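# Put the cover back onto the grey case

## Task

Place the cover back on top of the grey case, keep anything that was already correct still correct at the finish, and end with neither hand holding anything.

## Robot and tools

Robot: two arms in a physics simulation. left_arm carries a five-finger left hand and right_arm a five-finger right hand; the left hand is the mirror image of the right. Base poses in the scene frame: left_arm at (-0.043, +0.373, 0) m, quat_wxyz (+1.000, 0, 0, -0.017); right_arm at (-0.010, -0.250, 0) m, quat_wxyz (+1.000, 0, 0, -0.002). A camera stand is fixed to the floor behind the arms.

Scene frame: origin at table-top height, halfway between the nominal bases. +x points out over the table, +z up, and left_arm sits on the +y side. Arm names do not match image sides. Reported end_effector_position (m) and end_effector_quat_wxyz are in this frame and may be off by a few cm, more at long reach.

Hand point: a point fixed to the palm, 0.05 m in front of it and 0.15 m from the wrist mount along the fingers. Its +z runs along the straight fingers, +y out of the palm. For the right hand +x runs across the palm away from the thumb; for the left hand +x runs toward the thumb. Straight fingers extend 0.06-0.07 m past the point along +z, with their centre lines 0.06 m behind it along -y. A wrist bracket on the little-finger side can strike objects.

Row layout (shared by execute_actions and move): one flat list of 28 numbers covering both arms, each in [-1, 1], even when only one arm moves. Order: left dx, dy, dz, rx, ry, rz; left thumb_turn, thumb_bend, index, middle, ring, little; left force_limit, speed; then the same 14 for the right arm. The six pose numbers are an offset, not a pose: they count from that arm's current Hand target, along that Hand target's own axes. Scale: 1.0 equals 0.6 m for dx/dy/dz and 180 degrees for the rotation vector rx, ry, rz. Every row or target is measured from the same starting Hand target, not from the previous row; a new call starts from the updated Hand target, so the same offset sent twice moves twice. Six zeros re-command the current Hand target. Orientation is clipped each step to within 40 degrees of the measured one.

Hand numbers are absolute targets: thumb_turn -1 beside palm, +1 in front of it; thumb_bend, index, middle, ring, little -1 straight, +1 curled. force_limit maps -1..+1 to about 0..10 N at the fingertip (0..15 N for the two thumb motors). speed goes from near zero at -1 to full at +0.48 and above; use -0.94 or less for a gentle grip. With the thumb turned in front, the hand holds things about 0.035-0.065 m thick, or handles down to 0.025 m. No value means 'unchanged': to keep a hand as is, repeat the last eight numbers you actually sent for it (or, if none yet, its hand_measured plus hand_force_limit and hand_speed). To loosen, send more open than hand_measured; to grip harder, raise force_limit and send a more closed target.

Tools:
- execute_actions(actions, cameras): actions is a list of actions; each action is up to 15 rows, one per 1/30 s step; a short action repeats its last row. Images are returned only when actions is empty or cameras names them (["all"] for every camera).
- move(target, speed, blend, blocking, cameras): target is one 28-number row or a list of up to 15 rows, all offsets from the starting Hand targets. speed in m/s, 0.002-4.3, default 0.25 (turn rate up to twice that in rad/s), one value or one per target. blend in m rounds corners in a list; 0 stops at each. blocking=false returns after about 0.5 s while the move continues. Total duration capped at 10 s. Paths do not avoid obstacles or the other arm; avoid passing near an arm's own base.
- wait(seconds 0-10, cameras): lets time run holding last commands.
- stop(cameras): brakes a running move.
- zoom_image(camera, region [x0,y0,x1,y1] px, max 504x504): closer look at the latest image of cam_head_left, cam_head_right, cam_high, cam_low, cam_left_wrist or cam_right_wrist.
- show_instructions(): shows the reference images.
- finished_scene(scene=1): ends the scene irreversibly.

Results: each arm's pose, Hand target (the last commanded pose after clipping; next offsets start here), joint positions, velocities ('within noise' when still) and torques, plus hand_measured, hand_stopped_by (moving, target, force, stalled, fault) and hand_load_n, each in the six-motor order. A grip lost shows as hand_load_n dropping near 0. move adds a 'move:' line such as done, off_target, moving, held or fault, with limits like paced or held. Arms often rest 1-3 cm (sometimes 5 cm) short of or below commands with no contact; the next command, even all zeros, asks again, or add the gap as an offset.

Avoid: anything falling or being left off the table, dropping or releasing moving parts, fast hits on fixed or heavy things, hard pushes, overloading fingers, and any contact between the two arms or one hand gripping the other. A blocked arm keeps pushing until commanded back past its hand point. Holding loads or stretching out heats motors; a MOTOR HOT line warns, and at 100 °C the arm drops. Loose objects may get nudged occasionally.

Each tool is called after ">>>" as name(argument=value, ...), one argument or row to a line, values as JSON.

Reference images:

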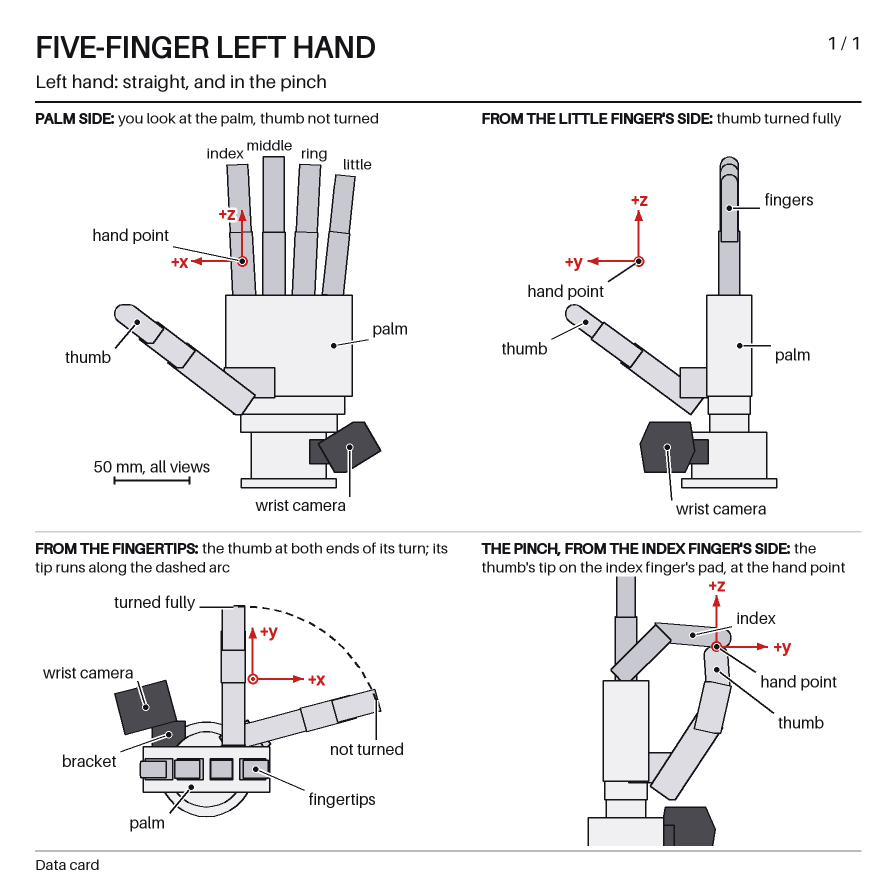

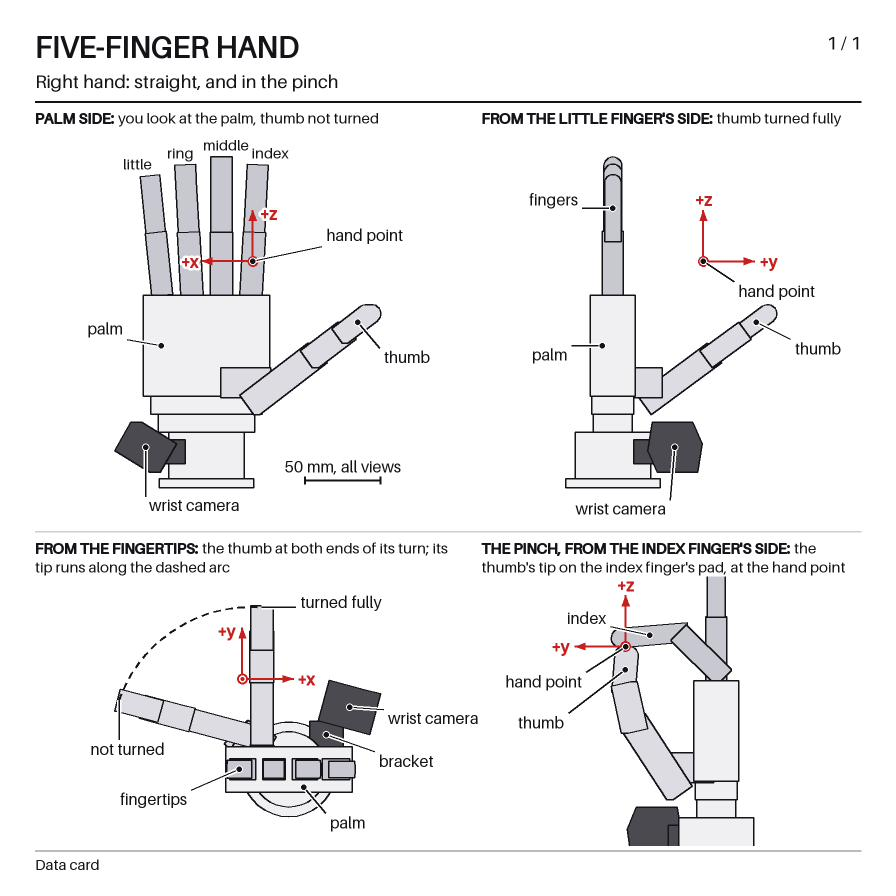

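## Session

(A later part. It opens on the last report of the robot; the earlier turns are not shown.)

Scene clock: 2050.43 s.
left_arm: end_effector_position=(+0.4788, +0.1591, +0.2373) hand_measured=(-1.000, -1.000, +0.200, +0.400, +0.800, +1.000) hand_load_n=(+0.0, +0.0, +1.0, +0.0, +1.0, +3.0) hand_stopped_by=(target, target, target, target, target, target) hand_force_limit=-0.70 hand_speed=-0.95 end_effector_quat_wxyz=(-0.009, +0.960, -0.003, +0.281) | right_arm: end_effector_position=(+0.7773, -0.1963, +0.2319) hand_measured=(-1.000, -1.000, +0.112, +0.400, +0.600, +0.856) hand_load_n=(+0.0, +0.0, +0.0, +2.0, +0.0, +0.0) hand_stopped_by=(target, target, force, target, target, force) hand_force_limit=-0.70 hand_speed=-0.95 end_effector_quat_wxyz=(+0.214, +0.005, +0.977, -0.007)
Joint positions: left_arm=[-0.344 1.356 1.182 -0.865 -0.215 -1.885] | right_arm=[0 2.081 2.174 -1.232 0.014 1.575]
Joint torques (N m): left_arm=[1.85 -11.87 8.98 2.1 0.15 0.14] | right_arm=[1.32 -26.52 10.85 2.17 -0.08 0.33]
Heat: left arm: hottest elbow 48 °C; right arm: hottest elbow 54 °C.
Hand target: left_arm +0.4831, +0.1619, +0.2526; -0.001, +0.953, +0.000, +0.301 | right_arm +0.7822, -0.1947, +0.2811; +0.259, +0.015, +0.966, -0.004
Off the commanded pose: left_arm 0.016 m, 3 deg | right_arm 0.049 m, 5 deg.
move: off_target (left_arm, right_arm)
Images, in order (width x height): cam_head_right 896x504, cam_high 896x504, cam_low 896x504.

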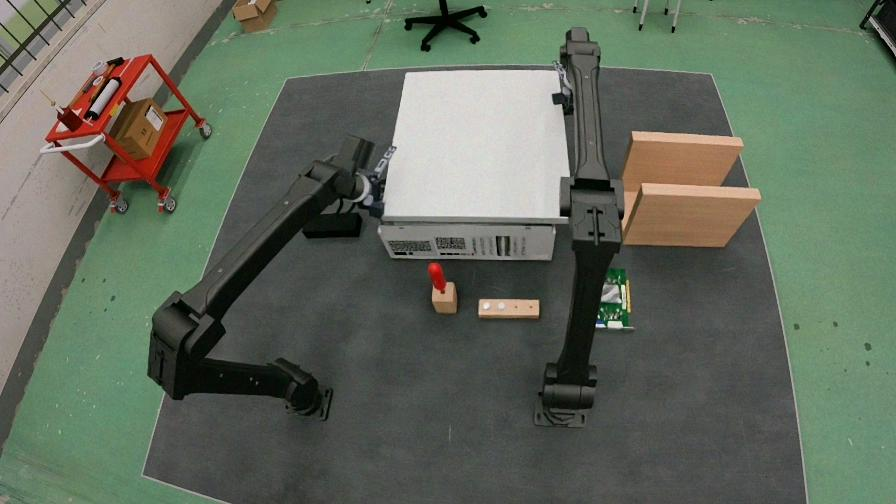

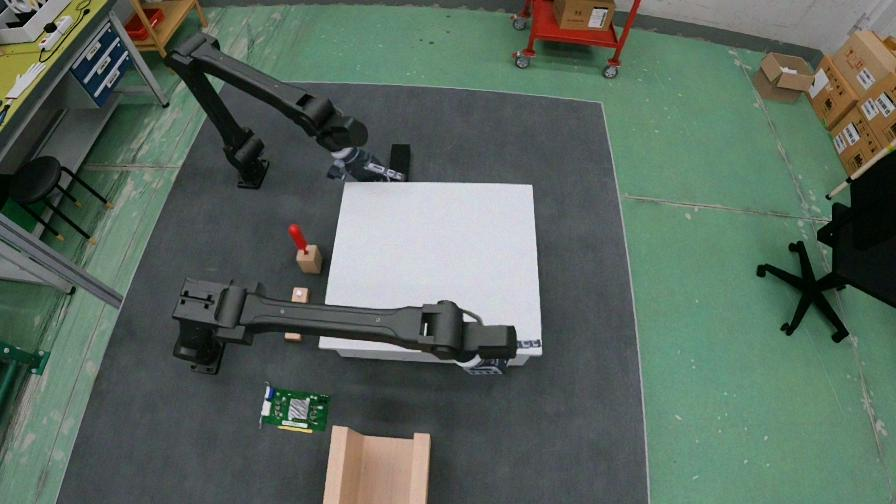

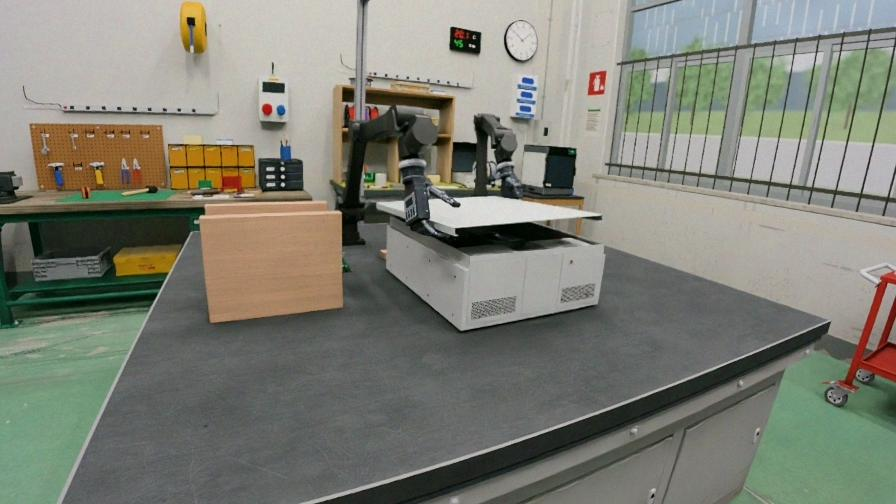

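>>> move(
  target=[-0.01434, 0, 0.02048, 0, 0, 0, -1, -1, 0.2, 0.4, 0.8, 1.0, -0.7, -0.95, 0, 0, 0, 0, 0, 0, -1, -1, 0.2, 0.4, 0.6, 1.0, -0.7, -0.95],
  speed=0.04,
  cameras=["cam_head_right","cam_head_left","cam_high","cam_low"],
)

>>> zoom_image(
  camera="cam_low",
  region=[370, 170, 620, 340],
)

>>> zoom_image(
  camera="cam_head_right",
  region=[360, 190, 480, 270],
)

>>> zoom_image(
  camera="cam_head_right",
  region=[470, 190, 590, 270],
)

Scene clock: 2091.47 s.
left_arm: end_effector_position=(+0.4787, +0.1590, +0.2274) hand_measured=(-1.000, -1.000, +0.200, +0.400, +0.800, +1.000) hand_load_n=(+0.0, +0.0, +0.5, +0.0, +0.5, +3.5) hand_stopped_by=(target, target, target, target, target, target) hand_force_limit=-0.70 hand_speed=-0.95 end_effector_quat_wxyz=(-0.006, +0.958, -0.002, +0.286) | right_arm: end_effector_position=(+0.7773, -0.1963, +0.2319) hand_measured=(-1.000, -1.000, +0.112, +0.400, +0.600, +0.856) hand_load_n=(+0.0, +0.0, +0.0, +2.0, +0.0, +0.0) hand_stopped_by=(target, target, force, target, target, force) hand_force_limit=-0.70 hand_speed=-0.95 end_effector_quat_wxyz=(+0.214, +0.005, +0.977, -0.007)
Joint positions: left_arm=[-0.344 1.356 1.151 -0.823 -0.214 -1.885] | right_arm=[0 2.081 2.174 -1.232 0.014 1.575]
Joint torques (N m): left_arm=[1.79 -11.16 8.79 2.13 0.14 0.14] | right_arm=[1.38 -26.29 10.7 2.41 -0.09 0.32]
Heat: left arm: hottest elbow 47 °C; right arm: hottest elbow 53 °C.
Hand target: left_arm +0.4830, +0.1619, +0.2374; -0.001, +0.954, +0.000, +0.301 | right_arm +0.7822, -0.1947, +0.2811; +0.259, +0.015, +0.966, -0.004
Off the commanded pose: left_arm 0.011 m, 2 deg | right_arm 0.049 m, 5 deg.
move: off_target (left_arm, right_arm)
Images, in order (width x height): cam_head_left 896x504, cam_head_right 896x504, cam_high 896x504, cam_low 896x504.

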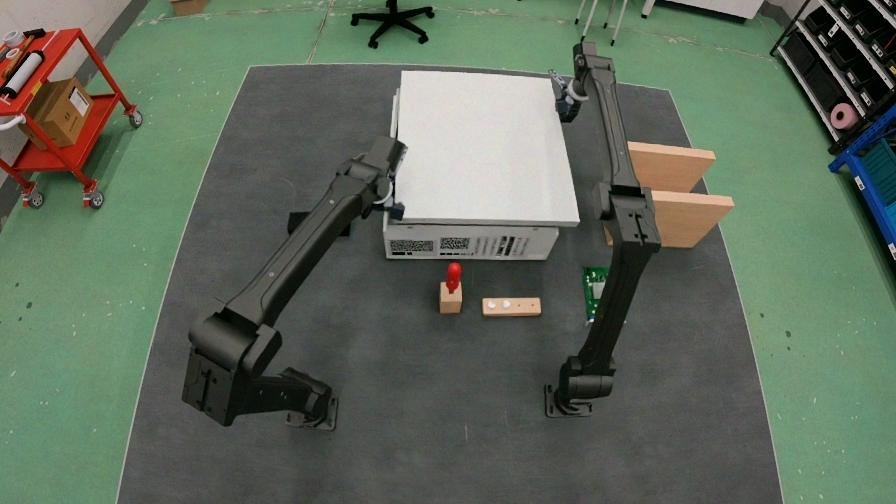

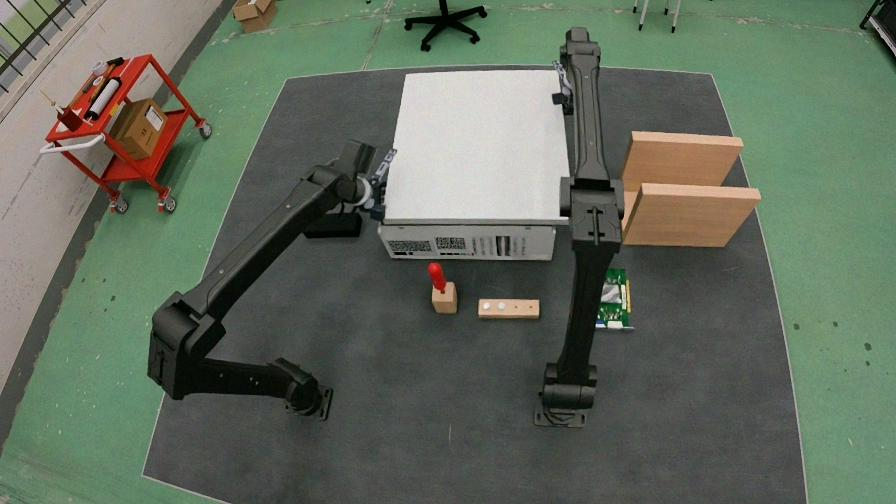

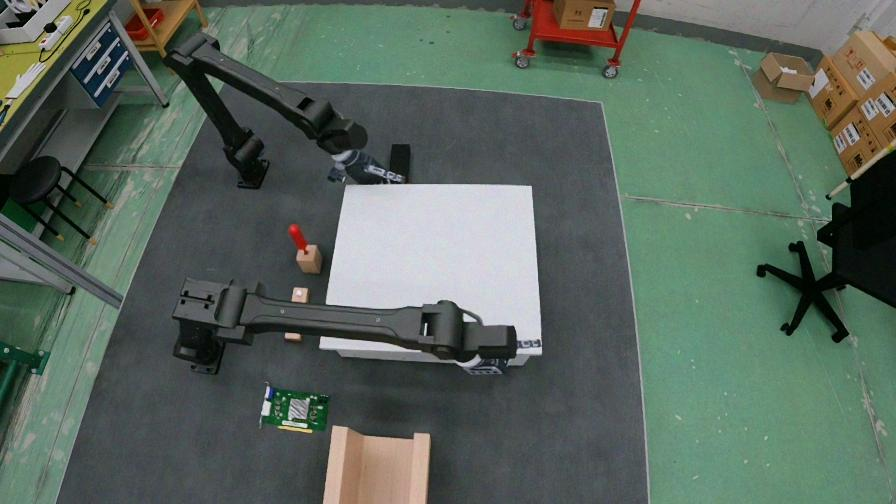

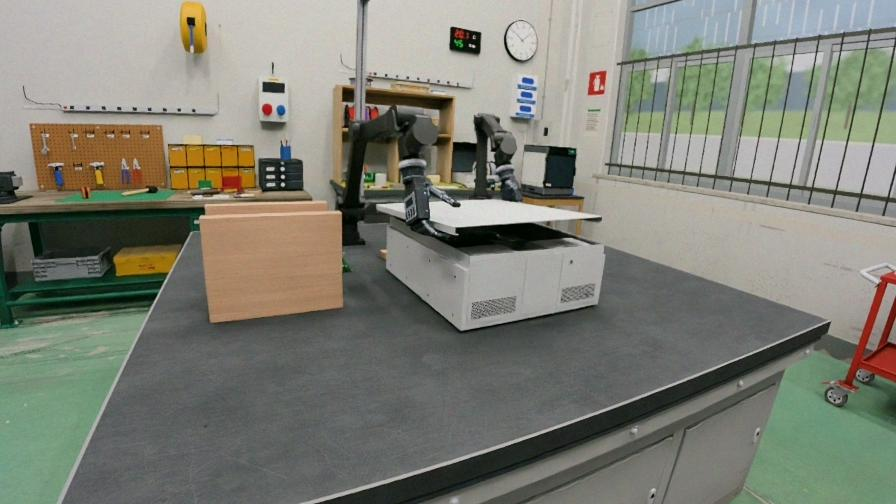

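Scaled by 2.016.

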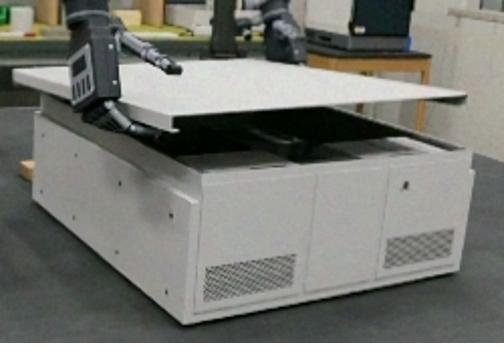

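Scaled by 4.200.

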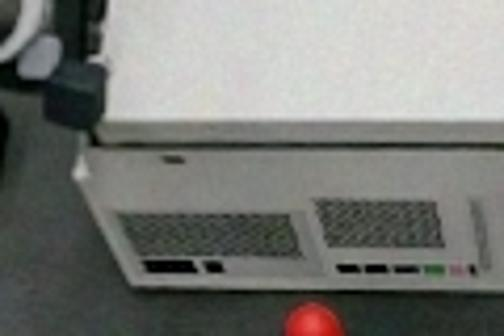

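Scaled by 4.200.

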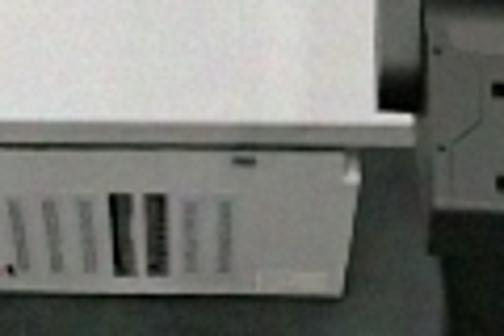

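>>> zoom_image(
  camera="cam_low",
  region=[440, 210, 540, 340],
)

>>> zoom_image(
  camera="cam_low",
  region=[520, 190, 620, 320],
)

>>> zoom_image(
  camera="cam_low",
  region=[370, 180, 470, 310],
)

Scaled by 3.877.

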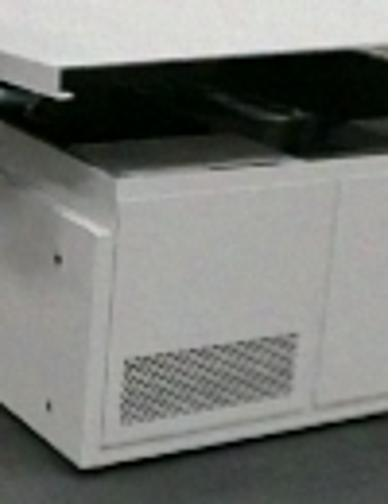

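Scaled by 3.877.

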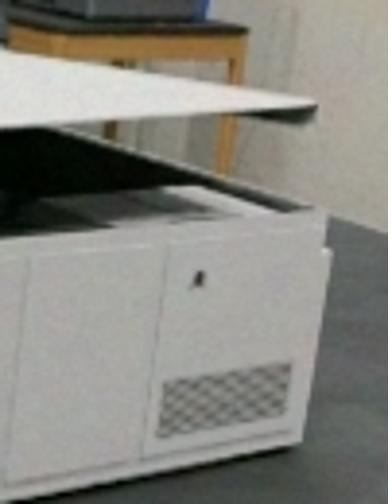

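Scaled by 3.877.

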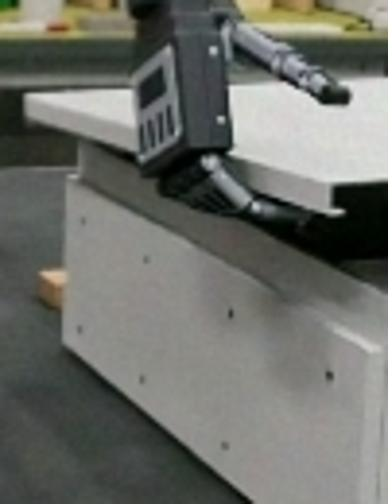

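>>> execute_actions(
  actions=[],
  cameras=["cam_left_wrist","cam_right_wrist"],
)

Scene clock: 2251.53 s.
left_arm: end_effector_position=(+0.4787, +0.1590, +0.2274) hand_measured=(-1.000, -1.000, +0.200, +0.400, +0.800, +1.000) hand_load_n=(+0.0, +0.0, +1.0, +0.0, +0.5, +3.5) hand_stopped_by=(target, target, target, target, target, target) hand_force_limit=-0.70 hand_speed=-0.95 end_effector_quat_wxyz=(-0.006, +0.958, -0.002, +0.286) | right_arm: end_effector_position=(+0.7773, -0.1963, +0.2319) hand_measured=(-1.000, -1.000, +0.112, +0.400, +0.600, +0.856) hand_load_n=(+0.5, +0.0, +0.0, +2.0, +0.0, +0.0) hand_stopped_by=(target, target, force, target, target, force) hand_force_limit=-0.70 hand_speed=-0.95 end_effector_quat_wxyz=(+0.214, +0.005, +0.977, -0.007)
Joint positions: left_arm=[-0.344 1.356 1.151 -0.823 -0.214 -1.885] | right_arm=[0 2.081 2.174 -1.232 0.014 1.575]
Joint velocities: within noise
Joint torques (N m): left_arm=[1.85 -10.93 8.79 2.1 0.15 0.14] | right_arm=[0.62 -26.29 10.67 2.28 -0.09 0.33]
Heat: left arm: hottest elbow 43 °C; right arm: hottest elbow 52 °C.
Hand target: left_arm +0.4830, +0.1619, +0.2374; -0.001, +0.954, +0.000, +0.301 | right_arm +0.7822, -0.1947, +0.2811; +0.259, +0.015, +0.966, -0.004
Off the commanded pose: left_arm 0.011 m, 2 deg | right_arm 0.049 m, 5 deg.
Images, in order (width x height): cam_left_wrist 672x504, cam_right_wrist 672x504.

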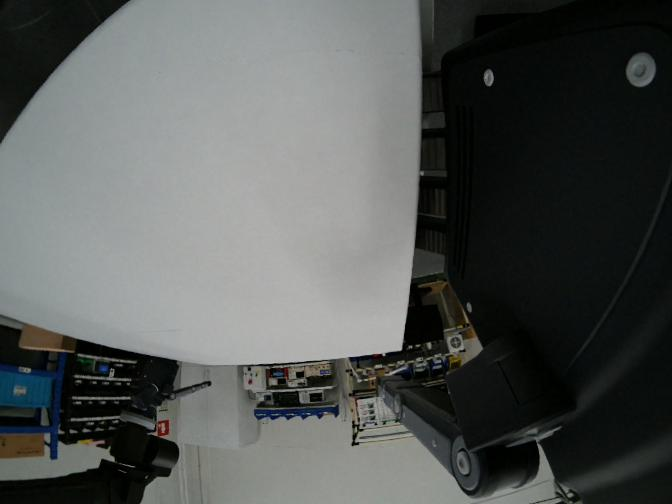

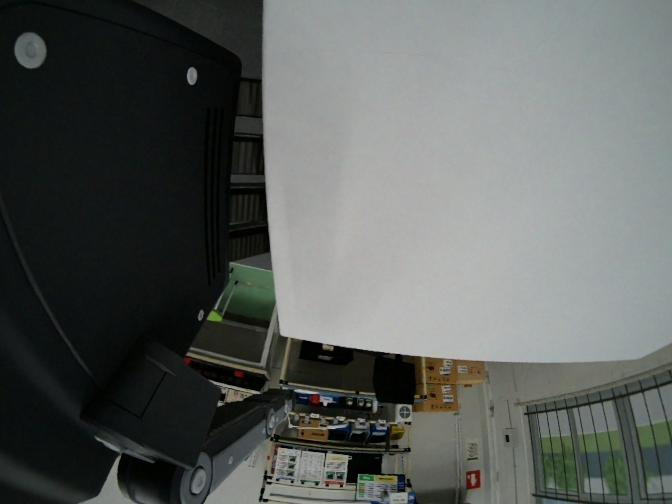

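>>> move(
  target=[
    [0.0430, 0, -0.0614, 0, 0, 0, -1, -1, 0.2, 0.4, 0.8, 1.0, -0.7, -0.95, -0.0292, 0, -0.0505, 0, 0, 0, -1, -1, 0.2, 0.4, 0.6, 1.0, -0.7, -0.95],
    [0.0430, -0.0433, -0.0614, 0, 0, 0, -1, -1, 0.2, 0.4, 0.8, 1.0, -0.7, -0.95, -0.0280, 0.0433, -0.0512, 0, 0, 0, -1, -1, 0.2, 0.4, 0.6, 1.0, -0.7, -0.95],
  ],
  speed=0.05,
  blend=0.015,
  cameras=["cam_head_right","cam_high","cam_low"],
)

>>> zoom_image(
  camera="cam_low",
  region=[370, 170, 620, 340],
)

>>> zoom_image(
  camera="cam_head_right",
  region=[360, 190, 480, 270],
)

>>> zoom_image(
  camera="cam_head_right",
  region=[470, 190, 590, 270],
)

Scene clock: 2451.43 s.
left_arm: end_effector_position=(+0.4680, +0.1890, +0.2288) hand_measured=(-1.000, -1.000, +0.200, +0.400, +0.800, +1.000) hand_load_n=(+0.0, -0.5, +1.0, +0.0, +1.0, +3.0) hand_stopped_by=(target, target, target, target, target, target) hand_force_limit=-0.70 hand_speed=-0.95 end_effector_quat_wxyz=(-0.015, +0.966, -0.001, +0.260) | right_arm: end_effector_position=(+0.7629, -0.1714, +0.2240) hand_measured=(-1.000, -1.000, +0.112, +0.400, +0.600, +0.856) hand_load_n=(+0.0, +0.0, +0.0, +1.5, +0.0, +0.0) hand_stopped_by=(target, target, force, target, target, force) hand_force_limit=-0.70 hand_speed=-0.95 end_effector_quat_wxyz=(+0.186, +0.004, +0.983, -0.009)
Joint positions: left_arm=[-0.285 1.327 1.153 -0.901 -0.185 -1.841] | right_arm=[0.038 2.081 2.174 -1.292 0.031 1.608]
Joint torques (N m): left_arm=[1.9 -12.34 13.83 0.8 0.26 0.2] | right_arm=[1.08 -25.76 18.82 0.87 -0.03 0.33]
Heat: left arm: hottest elbow 42 °C; right arm: hottest elbow 52 °C.
Hand target: left_arm +0.4830, +0.1879, +0.2825; -0.002, +0.953, +0.000, +0.301 | right_arm +0.7821, -0.1687, +0.3160; +0.259, +0.014, +0.966, -0.004
Off the commanded pose: left_arm 0.056 m, 5 deg | right_arm 0.094 m, 9 deg.
move: off_target (left_arm, right_arm); blend cut to 0.013 m at target 1
Images, in order (width x height): cam_head_right 896x504, cam_high 896x504, cam_low 896x504.

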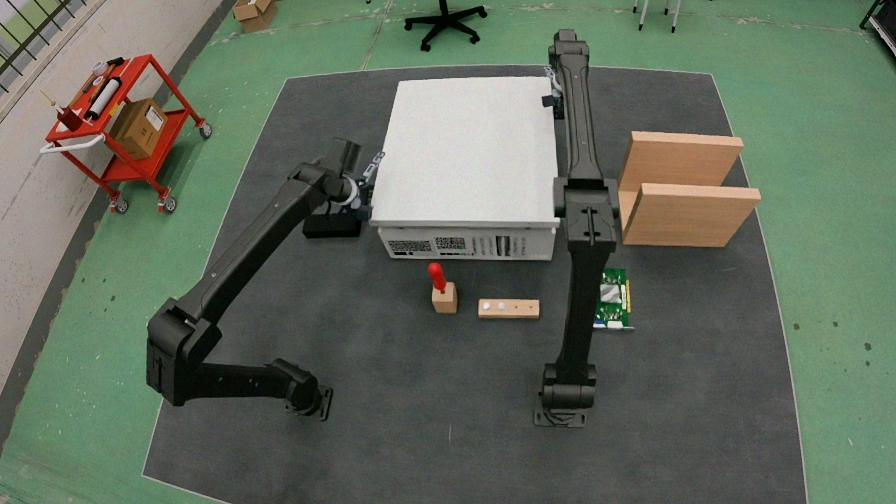

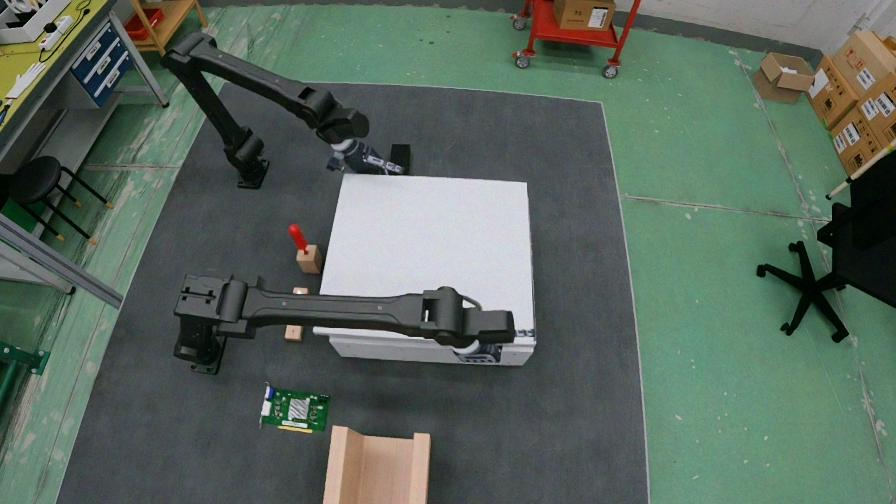

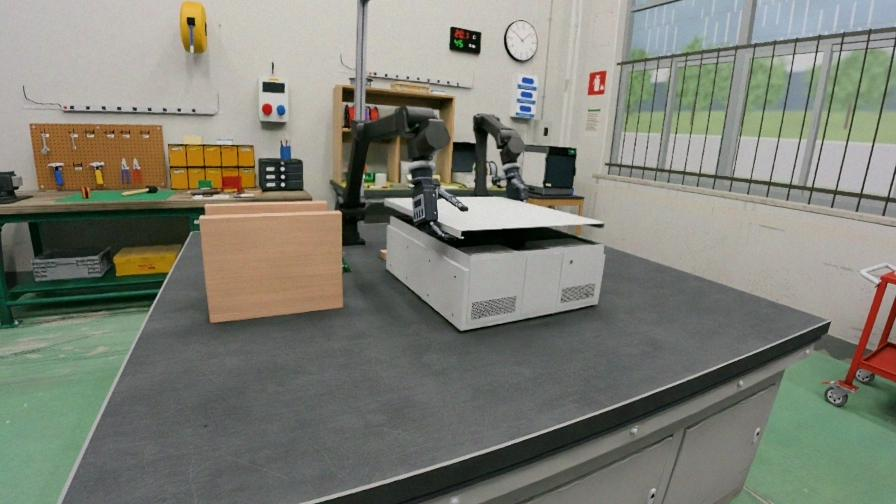

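Scaled by 2.016.

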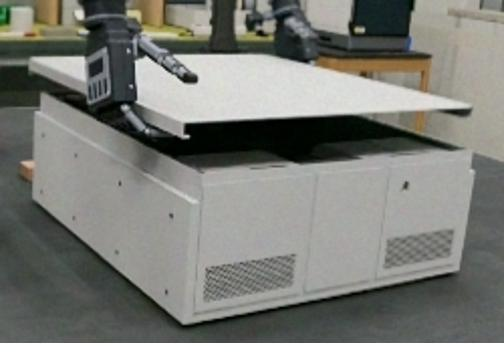

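Scaled by 4.200.

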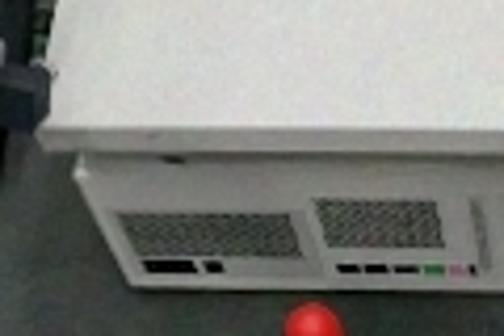

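Scaled by 4.200.

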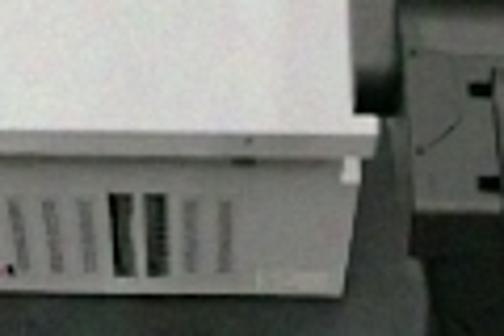

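>>> zoom_image(
  camera="cam_low",
  region=[440, 210, 540, 340],
)

>>> zoom_image(
  camera="cam_low",
  region=[520, 190, 620, 320],
)

>>> zoom_image(
  camera="cam_low",
  region=[370, 180, 470, 310],
)

Scaled by 3.877.

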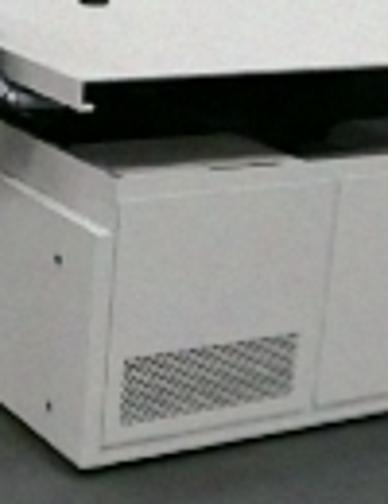

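Scaled by 3.877.

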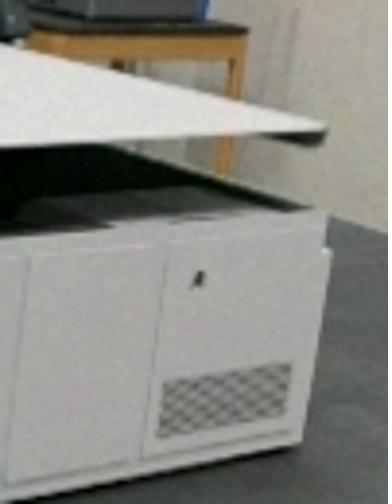

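Scaled by 3.877.

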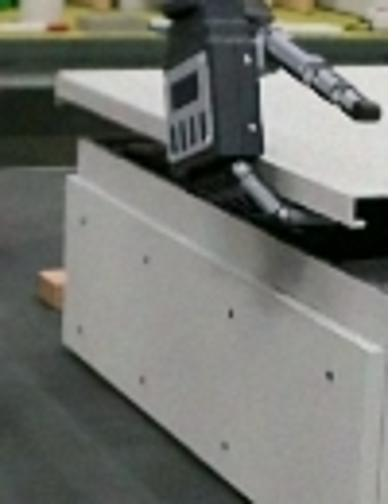

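>>> move(
  target=[
    [0, 0, 0, 0, 0, 0, -1, -1, 0.2, 0.355, 0.62, 0.78, -0.7, -0.95, 0, 0, 0, 0, 0, 0, -1, -1, 0.2, 0.4, 0.6, 1.0, -0.7, -0.95],
    [0, 0, 0, 0, -0.0444, 0, -1, -1, 0.2, 0.30, 0.48, 0.59, -0.7, -0.95, 0, 0, 0, 0, 0, 0, -1, -1, 0.2, 0.4, 0.6, 1.0, -0.7, -0.95],
  ],
  speed=0.05,
  cameras=["cam_low","cam_head_right"],
)

>>> zoom_image(
  camera="cam_low",
  region=[370, 170, 620, 340],
)

Scene clock: 2509.47 s.
left_arm: end_effector_position=(+0.4572, +0.1883, +0.2326) hand_measured=(-1.000, -1.000, +0.200, +0.300, +0.480, +0.590) hand_load_n=(+0.0, +0.0, +2.5, +0.0, +0.5, +0.0) hand_stopped_by=(target, target, target, target, target, target) hand_force_limit=-0.70 hand_speed=-0.95 end_effector_quat_wxyz=(-0.013, +0.981, -0.012, +0.194) | right_arm: end_effector_position=(+0.7622, -0.1664, +0.2239) hand_measured=(-1.000, -1.000, +0.112, +0.400, +0.600, +0.856) hand_load_n=(+0.0, -0.5, +0.5, +0.0, +0.0, +3.5) hand_stopped_by=(target, target, force, target, target, force) hand_force_limit=-0.70 hand_speed=-0.95 end_effector_quat_wxyz=(+0.185, +0.002, +0.983, -0.008)
Joint positions: left_arm=[-0.273 1.37 1.255 -1.089 -0.136 -1.83] | right_arm=[0.044 2.081 2.174 -1.293 0.031 1.61]
Joint torques (N m): left_arm=[2.02 -10.4 15.35 0.55 0.12 0.02] | right_arm=[0.32 -26.52 18.71 1.13 -0.01 0.34]
Heat: left arm: hottest elbow 54 °C; right arm: hottest elbow 65 °C.
Hand target: left_arm +0.4830, +0.1878, +0.2826; -0.002, +0.972, +0.000, +0.234 | right_arm +0.7822, -0.1687, +0.3161; +0.259, +0.015, +0.966, -0.004
Off the commanded pose: left_arm 0.056 m, 5 deg | right_arm 0.094 m, 9 deg.
move: off_target (left_arm, right_arm); target 2's new numbers were sent with left_arm's hand 0.055 m and 5 deg from that target
Images, in order (width x height): cam_head_right 896x504, cam_low 896x504.

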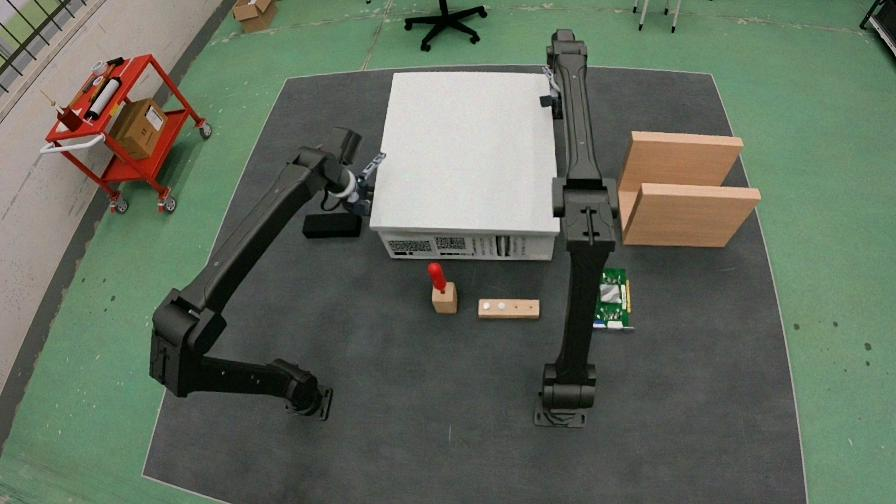

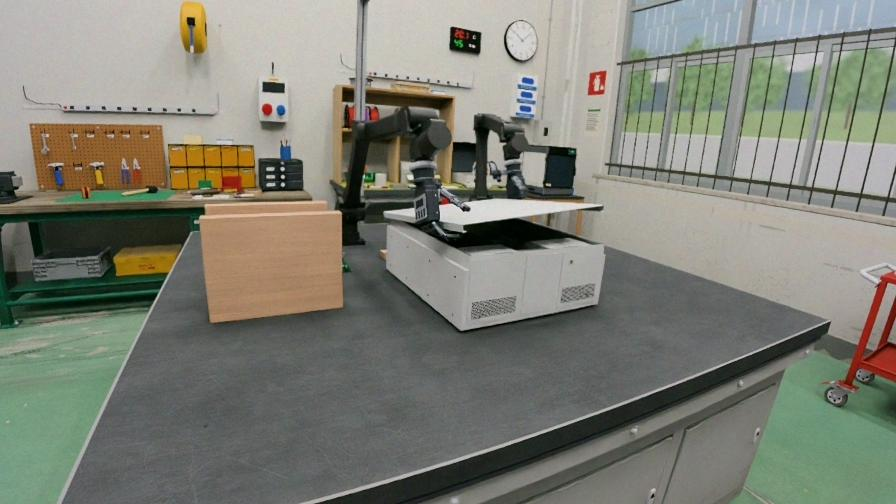

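Scaled by 2.016.

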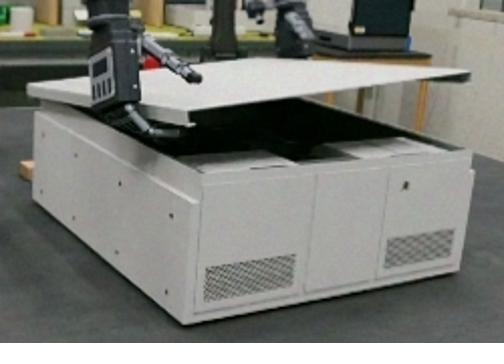

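>>> move(
  target=[0, 0, 0, 0, -0.0444, 0, -1, -1, 0.2, 0.30, 0.48, 0.59, -0.7, -0.95, 0.01667, 0, 0.02887, 0, 0, 0, -1, -1, 0.2, 0.4, 0.6, 1.0, -0.7, -0.95],
  speed=0.05,
  cameras=["cam_low","cam_head_right"],
)

>>> zoom_image(
  camera="cam_low",
  region=[370, 170, 620, 340],
)

Scene clock: 2523.57 s.
left_arm: end_effector_position=(+0.4594, +0.1884, +0.2370) hand_measured=(-1.000, -1.000, +0.200, +0.300, +0.480, +0.590) hand_load_n=(+0.0, +0.0, +0.0, +0.0, +1.5, +2.0) hand_stopped_by=(target, target, target, target, target, target) hand_force_limit=-0.70 hand_speed=-0.95 end_effector_quat_wxyz=(-0.014, +0.991, -0.011, +0.129) | right_arm: end_effector_position=(+0.7633, -0.1664, +0.2460) hand_measured=(-1.000, -1.000, +0.112, +0.400, +0.600, +0.856) hand_load_n=(+0.0, +0.0, +0.5, +1.0, +0.0, +0.0) hand_stopped_by=(target, target, force, target, target, force) hand_force_limit=-0.70 hand_speed=-0.95 end_effector_quat_wxyz=(+0.206, +0.002, +0.979, -0.007)
Joint positions: left_arm=[-0.258 1.451 1.388 -1.266 -0.098 -1.83] | right_arm=[0.044 2.055 2.174 -1.277 0.031 1.61]
Joint torques (N m): left_arm=[2.08 -11.69 15.1 0.17 0.32 0.01] | right_arm=[1.67 -23.24 14.86 2.47 0 0.25]
Heat: left arm: hottest elbow 58 °C; right arm: hottest elbow 67 °C.
Hand target: left_arm +0.4830, +0.1877, +0.2824; -0.002, +0.986, +0.000, +0.166 | right_arm +0.7822, -0.1687, +0.2960; +0.259, +0.015, +0.966, -0.004
Off the commanded pose: left_arm 0.051 m, 5 deg | right_arm 0.054 m, 6 deg.
move: off_target (left_arm, right_arm)
Images, in order (width x height): cam_head_right 896x504, cam_low 896x504.

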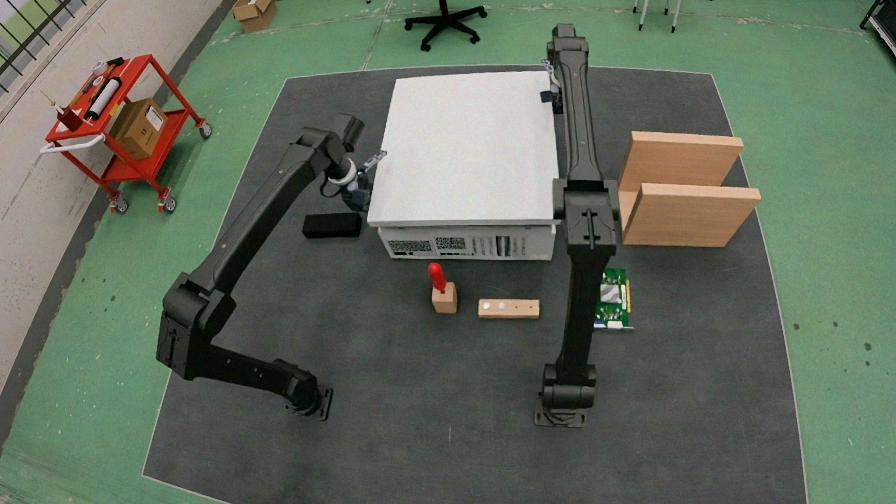

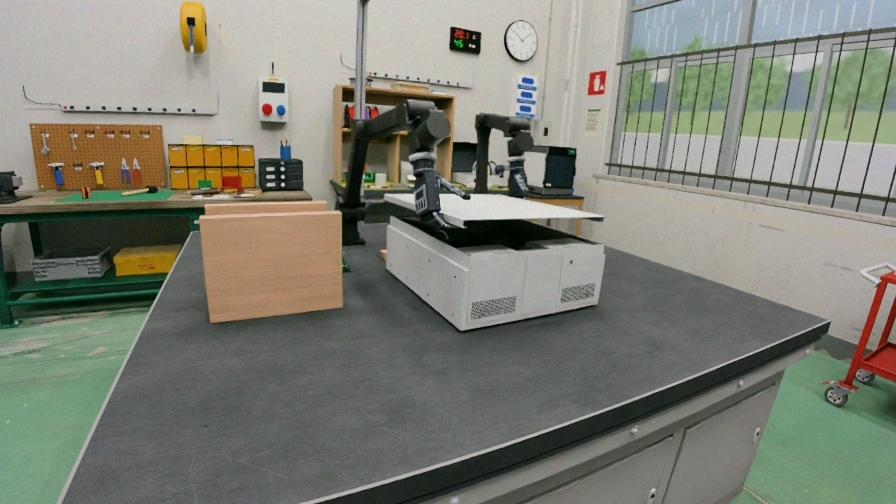

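Scaled by 2.016.

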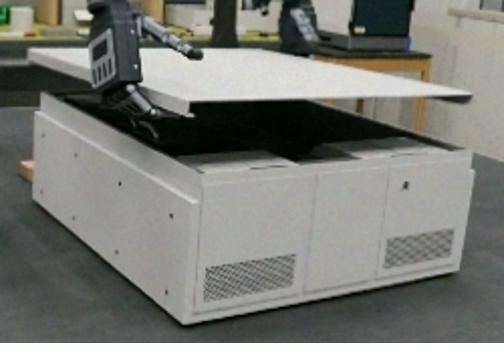

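>>> move(
  target=[0, 0, 0, 0, -0.0444, 0, -1, -1, 0.2, 0.26, 0.36, 0.42, -0.7, -0.95, 0, 0, 0, 0, 0, 0, -1, -1, 0.2, 0.4, 0.6, 1.0, -0.7, -0.95],
  speed=0.05,
  cameras=["cam_low"],
)

>>> zoom_image(
  camera="cam_low",
  region=[370, 170, 620, 340],
)

Scene clock: 2533.07 s.
left_arm: end_effector_position=(+0.4606, +0.1897, +0.2401) hand_measured=(-1.000, -1.000, +0.200, +0.260, +0.360, +0.420) hand_load_n=(+0.0, +0.0, +0.0, +0.5, +0.5, +3.5) hand_stopped_by=(target, target, target, target, target, force) hand_force_limit=-0.70 hand_speed=-0.95 end_effector_quat_wxyz=(-0.015, +0.998, -0.006, +0.060) | right_arm: end_effector_position=(+0.7641, -0.1670, +0.2462) hand_measured=(-1.000, -1.000, +0.112, +0.400, +0.600, +0.856) hand_load_n=(+0.0, -0.5, +1.5, +0.0, +0.0, +0.0) hand_stopped_by=(target, target, force, target, target, force) hand_force_limit=-0.70 hand_speed=-0.95 end_effector_quat_wxyz=(+0.207, +0.004, +0.978, -0.008)
Joint positions: left_arm=[-0.241 1.541 1.524 -1.445 -0.061 -1.83] | right_arm=[0.044 2.055 2.174 -1.274 0.034 1.612]
Joint torques (N m): left_arm=[2.08 -12.86 14.83 -0.03 0.47 0.07] | right_arm=[1.49 -22.77 14.91 2.15 -0.12 0.3]
Heat: left arm: hottest elbow 58 °C; right arm: hottest elbow 67 °C.
Hand target: left_arm +0.4830, +0.1878, +0.2824; -0.002, +0.995, +0.001, +0.097 | right_arm +0.7822, -0.1688, +0.2960; +0.259, +0.015, +0.966, -0.004
Off the commanded pose: left_arm 0.048 m, 5 deg | right_arm 0.053 m, 6 deg.
move: off_target (left_arm, right_arm)
Images, in order (width x height): cam_low 896x504.

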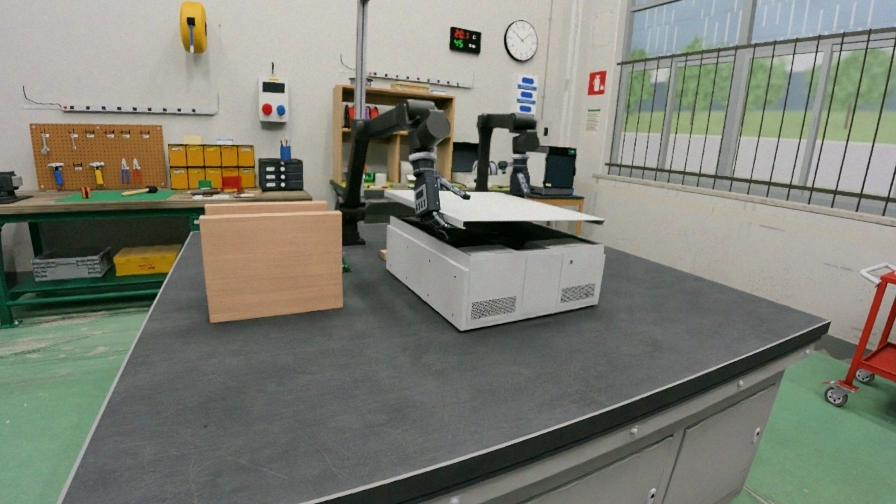

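Scaled by 2.016.

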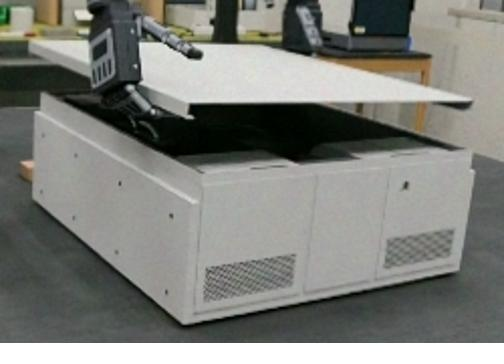

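>>> move(
  target=[
    [0, 0, 0, 0, 0, 0, -1, -1, 0.2, 0.24, 0.31, 0.35, -0.7, -0.95, 0, 0, 0, 0, 0, 0, -1, -1, 0.1, 0.24, 0.42, 0.55, -0.7, -0.95],
    [0, 0, 0, 0, 0, 0, -1, -1, 0.2, 0.24, 0.31, 0.35, -0.7, -0.95, 0, 0, 0, 0, 0.05, 0, -1, -1, 0.1, 0.21, 0.36, 0.46, -0.7, -0.95],
  ],
  speed=0.05,
  cameras=["cam_low","cam_head_right"],
)

>>> zoom_image(
  camera="cam_low",
  region=[370, 170, 620, 340],
)

Scene clock: 2552.90 s.
left_arm: end_effector_position=(+0.4602, +0.1898, +0.2401) hand_measured=(-1.000, -1.000, +0.200, +0.240, +0.310, +0.350) hand_load_n=(+0.0, +0.0, +0.0, +0.0, +1.5, +2.0) hand_stopped_by=(target, target, target, target, force, force) hand_force_limit=-0.70 hand_speed=-0.95 end_effector_quat_wxyz=(-0.015, +0.998, -0.006, +0.059) | right_arm: end_effector_position=(+0.7658, -0.1654, +0.2400) hand_measured=(-1.000, -1.000, +0.100, +0.210, +0.360, +0.460) hand_load_n=(+0.0, +0.0, +1.5, +0.0, +0.0, +0.0) hand_stopped_by=(target, target, target, target, target, target) hand_force_limit=-0.70 hand_speed=-0.95 end_effector_quat_wxyz=(+0.129, +0.003, +0.992, -0.007)
Joint positions: left_arm=[-0.241 1.541 1.525 -1.448 -0.059 -1.83] | right_arm=[0.044 2.244 2.531 -1.599 0.025 1.615]
Joint torques (N m): left_arm=[1.96 -12.92 14.89 -0.02 0.41 0.08] | right_arm=[0.97 -23.59 17.81 0.77 -0.15 0.29]
Heat: left arm: hottest elbow 61 °C; right arm: hottest elbow 67 °C.
Hand target: left_arm +0.4831, +0.1878, +0.2824; -0.002, +0.995, +0.001, +0.097 | right_arm +0.7822, -0.1687, +0.2959; +0.182, +0.015, +0.983, -0.003
Off the commanded pose: left_arm 0.048 m, 5 deg | right_arm 0.058 m, 6 deg.
move: off_target (left_arm, right_arm); target 2's new numbers were sent with right_arm's hand 0.059 m and 6 deg from that target
Images, in order (width x height): cam_head_right 896x504, cam_low 896x504.

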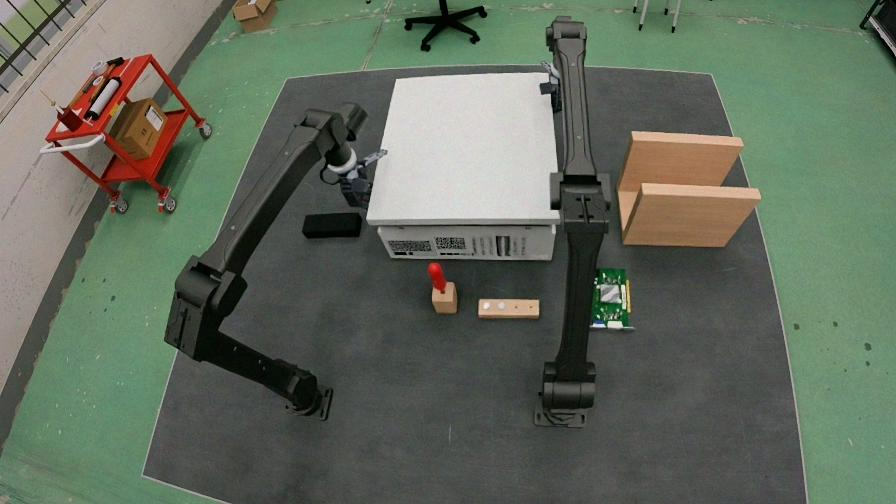

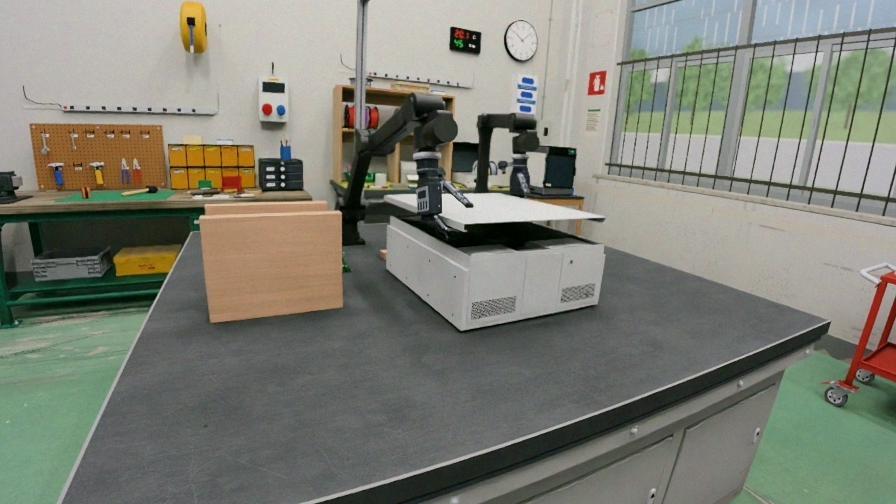

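Scaled by 2.016.

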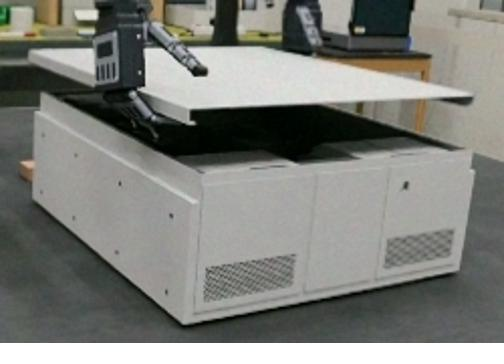

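>>> zoom_image(
  camera="cam_head_right",
  region=[360, 190, 480, 270],
)

>>> zoom_image(
  camera="cam_head_right",
  region=[470, 190, 590, 270],
)

>>> zoom_image(
  camera="cam_low",
  region=[440, 210, 540, 340],
)

>>> zoom_image(
  camera="cam_low",
  region=[520, 190, 620, 320],
)

>>> zoom_image(
  camera="cam_low",
  region=[370, 180, 470, 310],
)

Scaled by 4.200.

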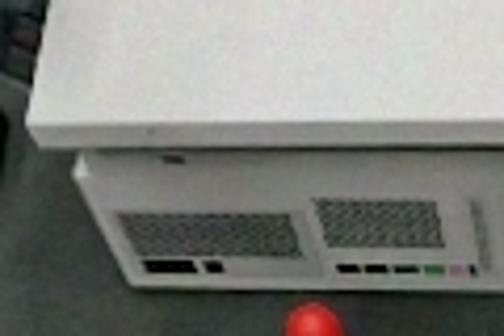

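Scaled by 4.200.

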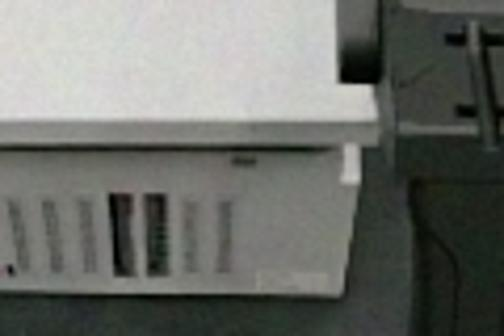

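Scaled by 3.877.

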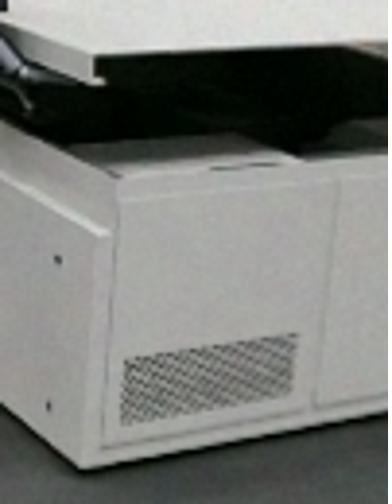

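Scaled by 3.877.

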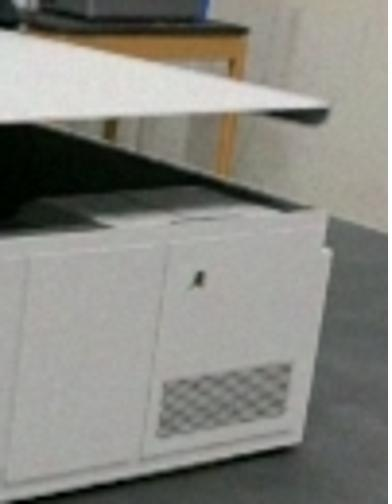

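Scaled by 3.877.

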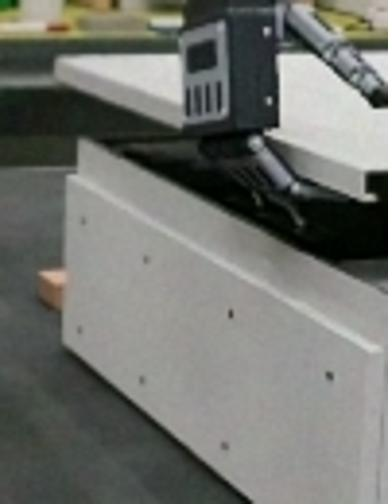

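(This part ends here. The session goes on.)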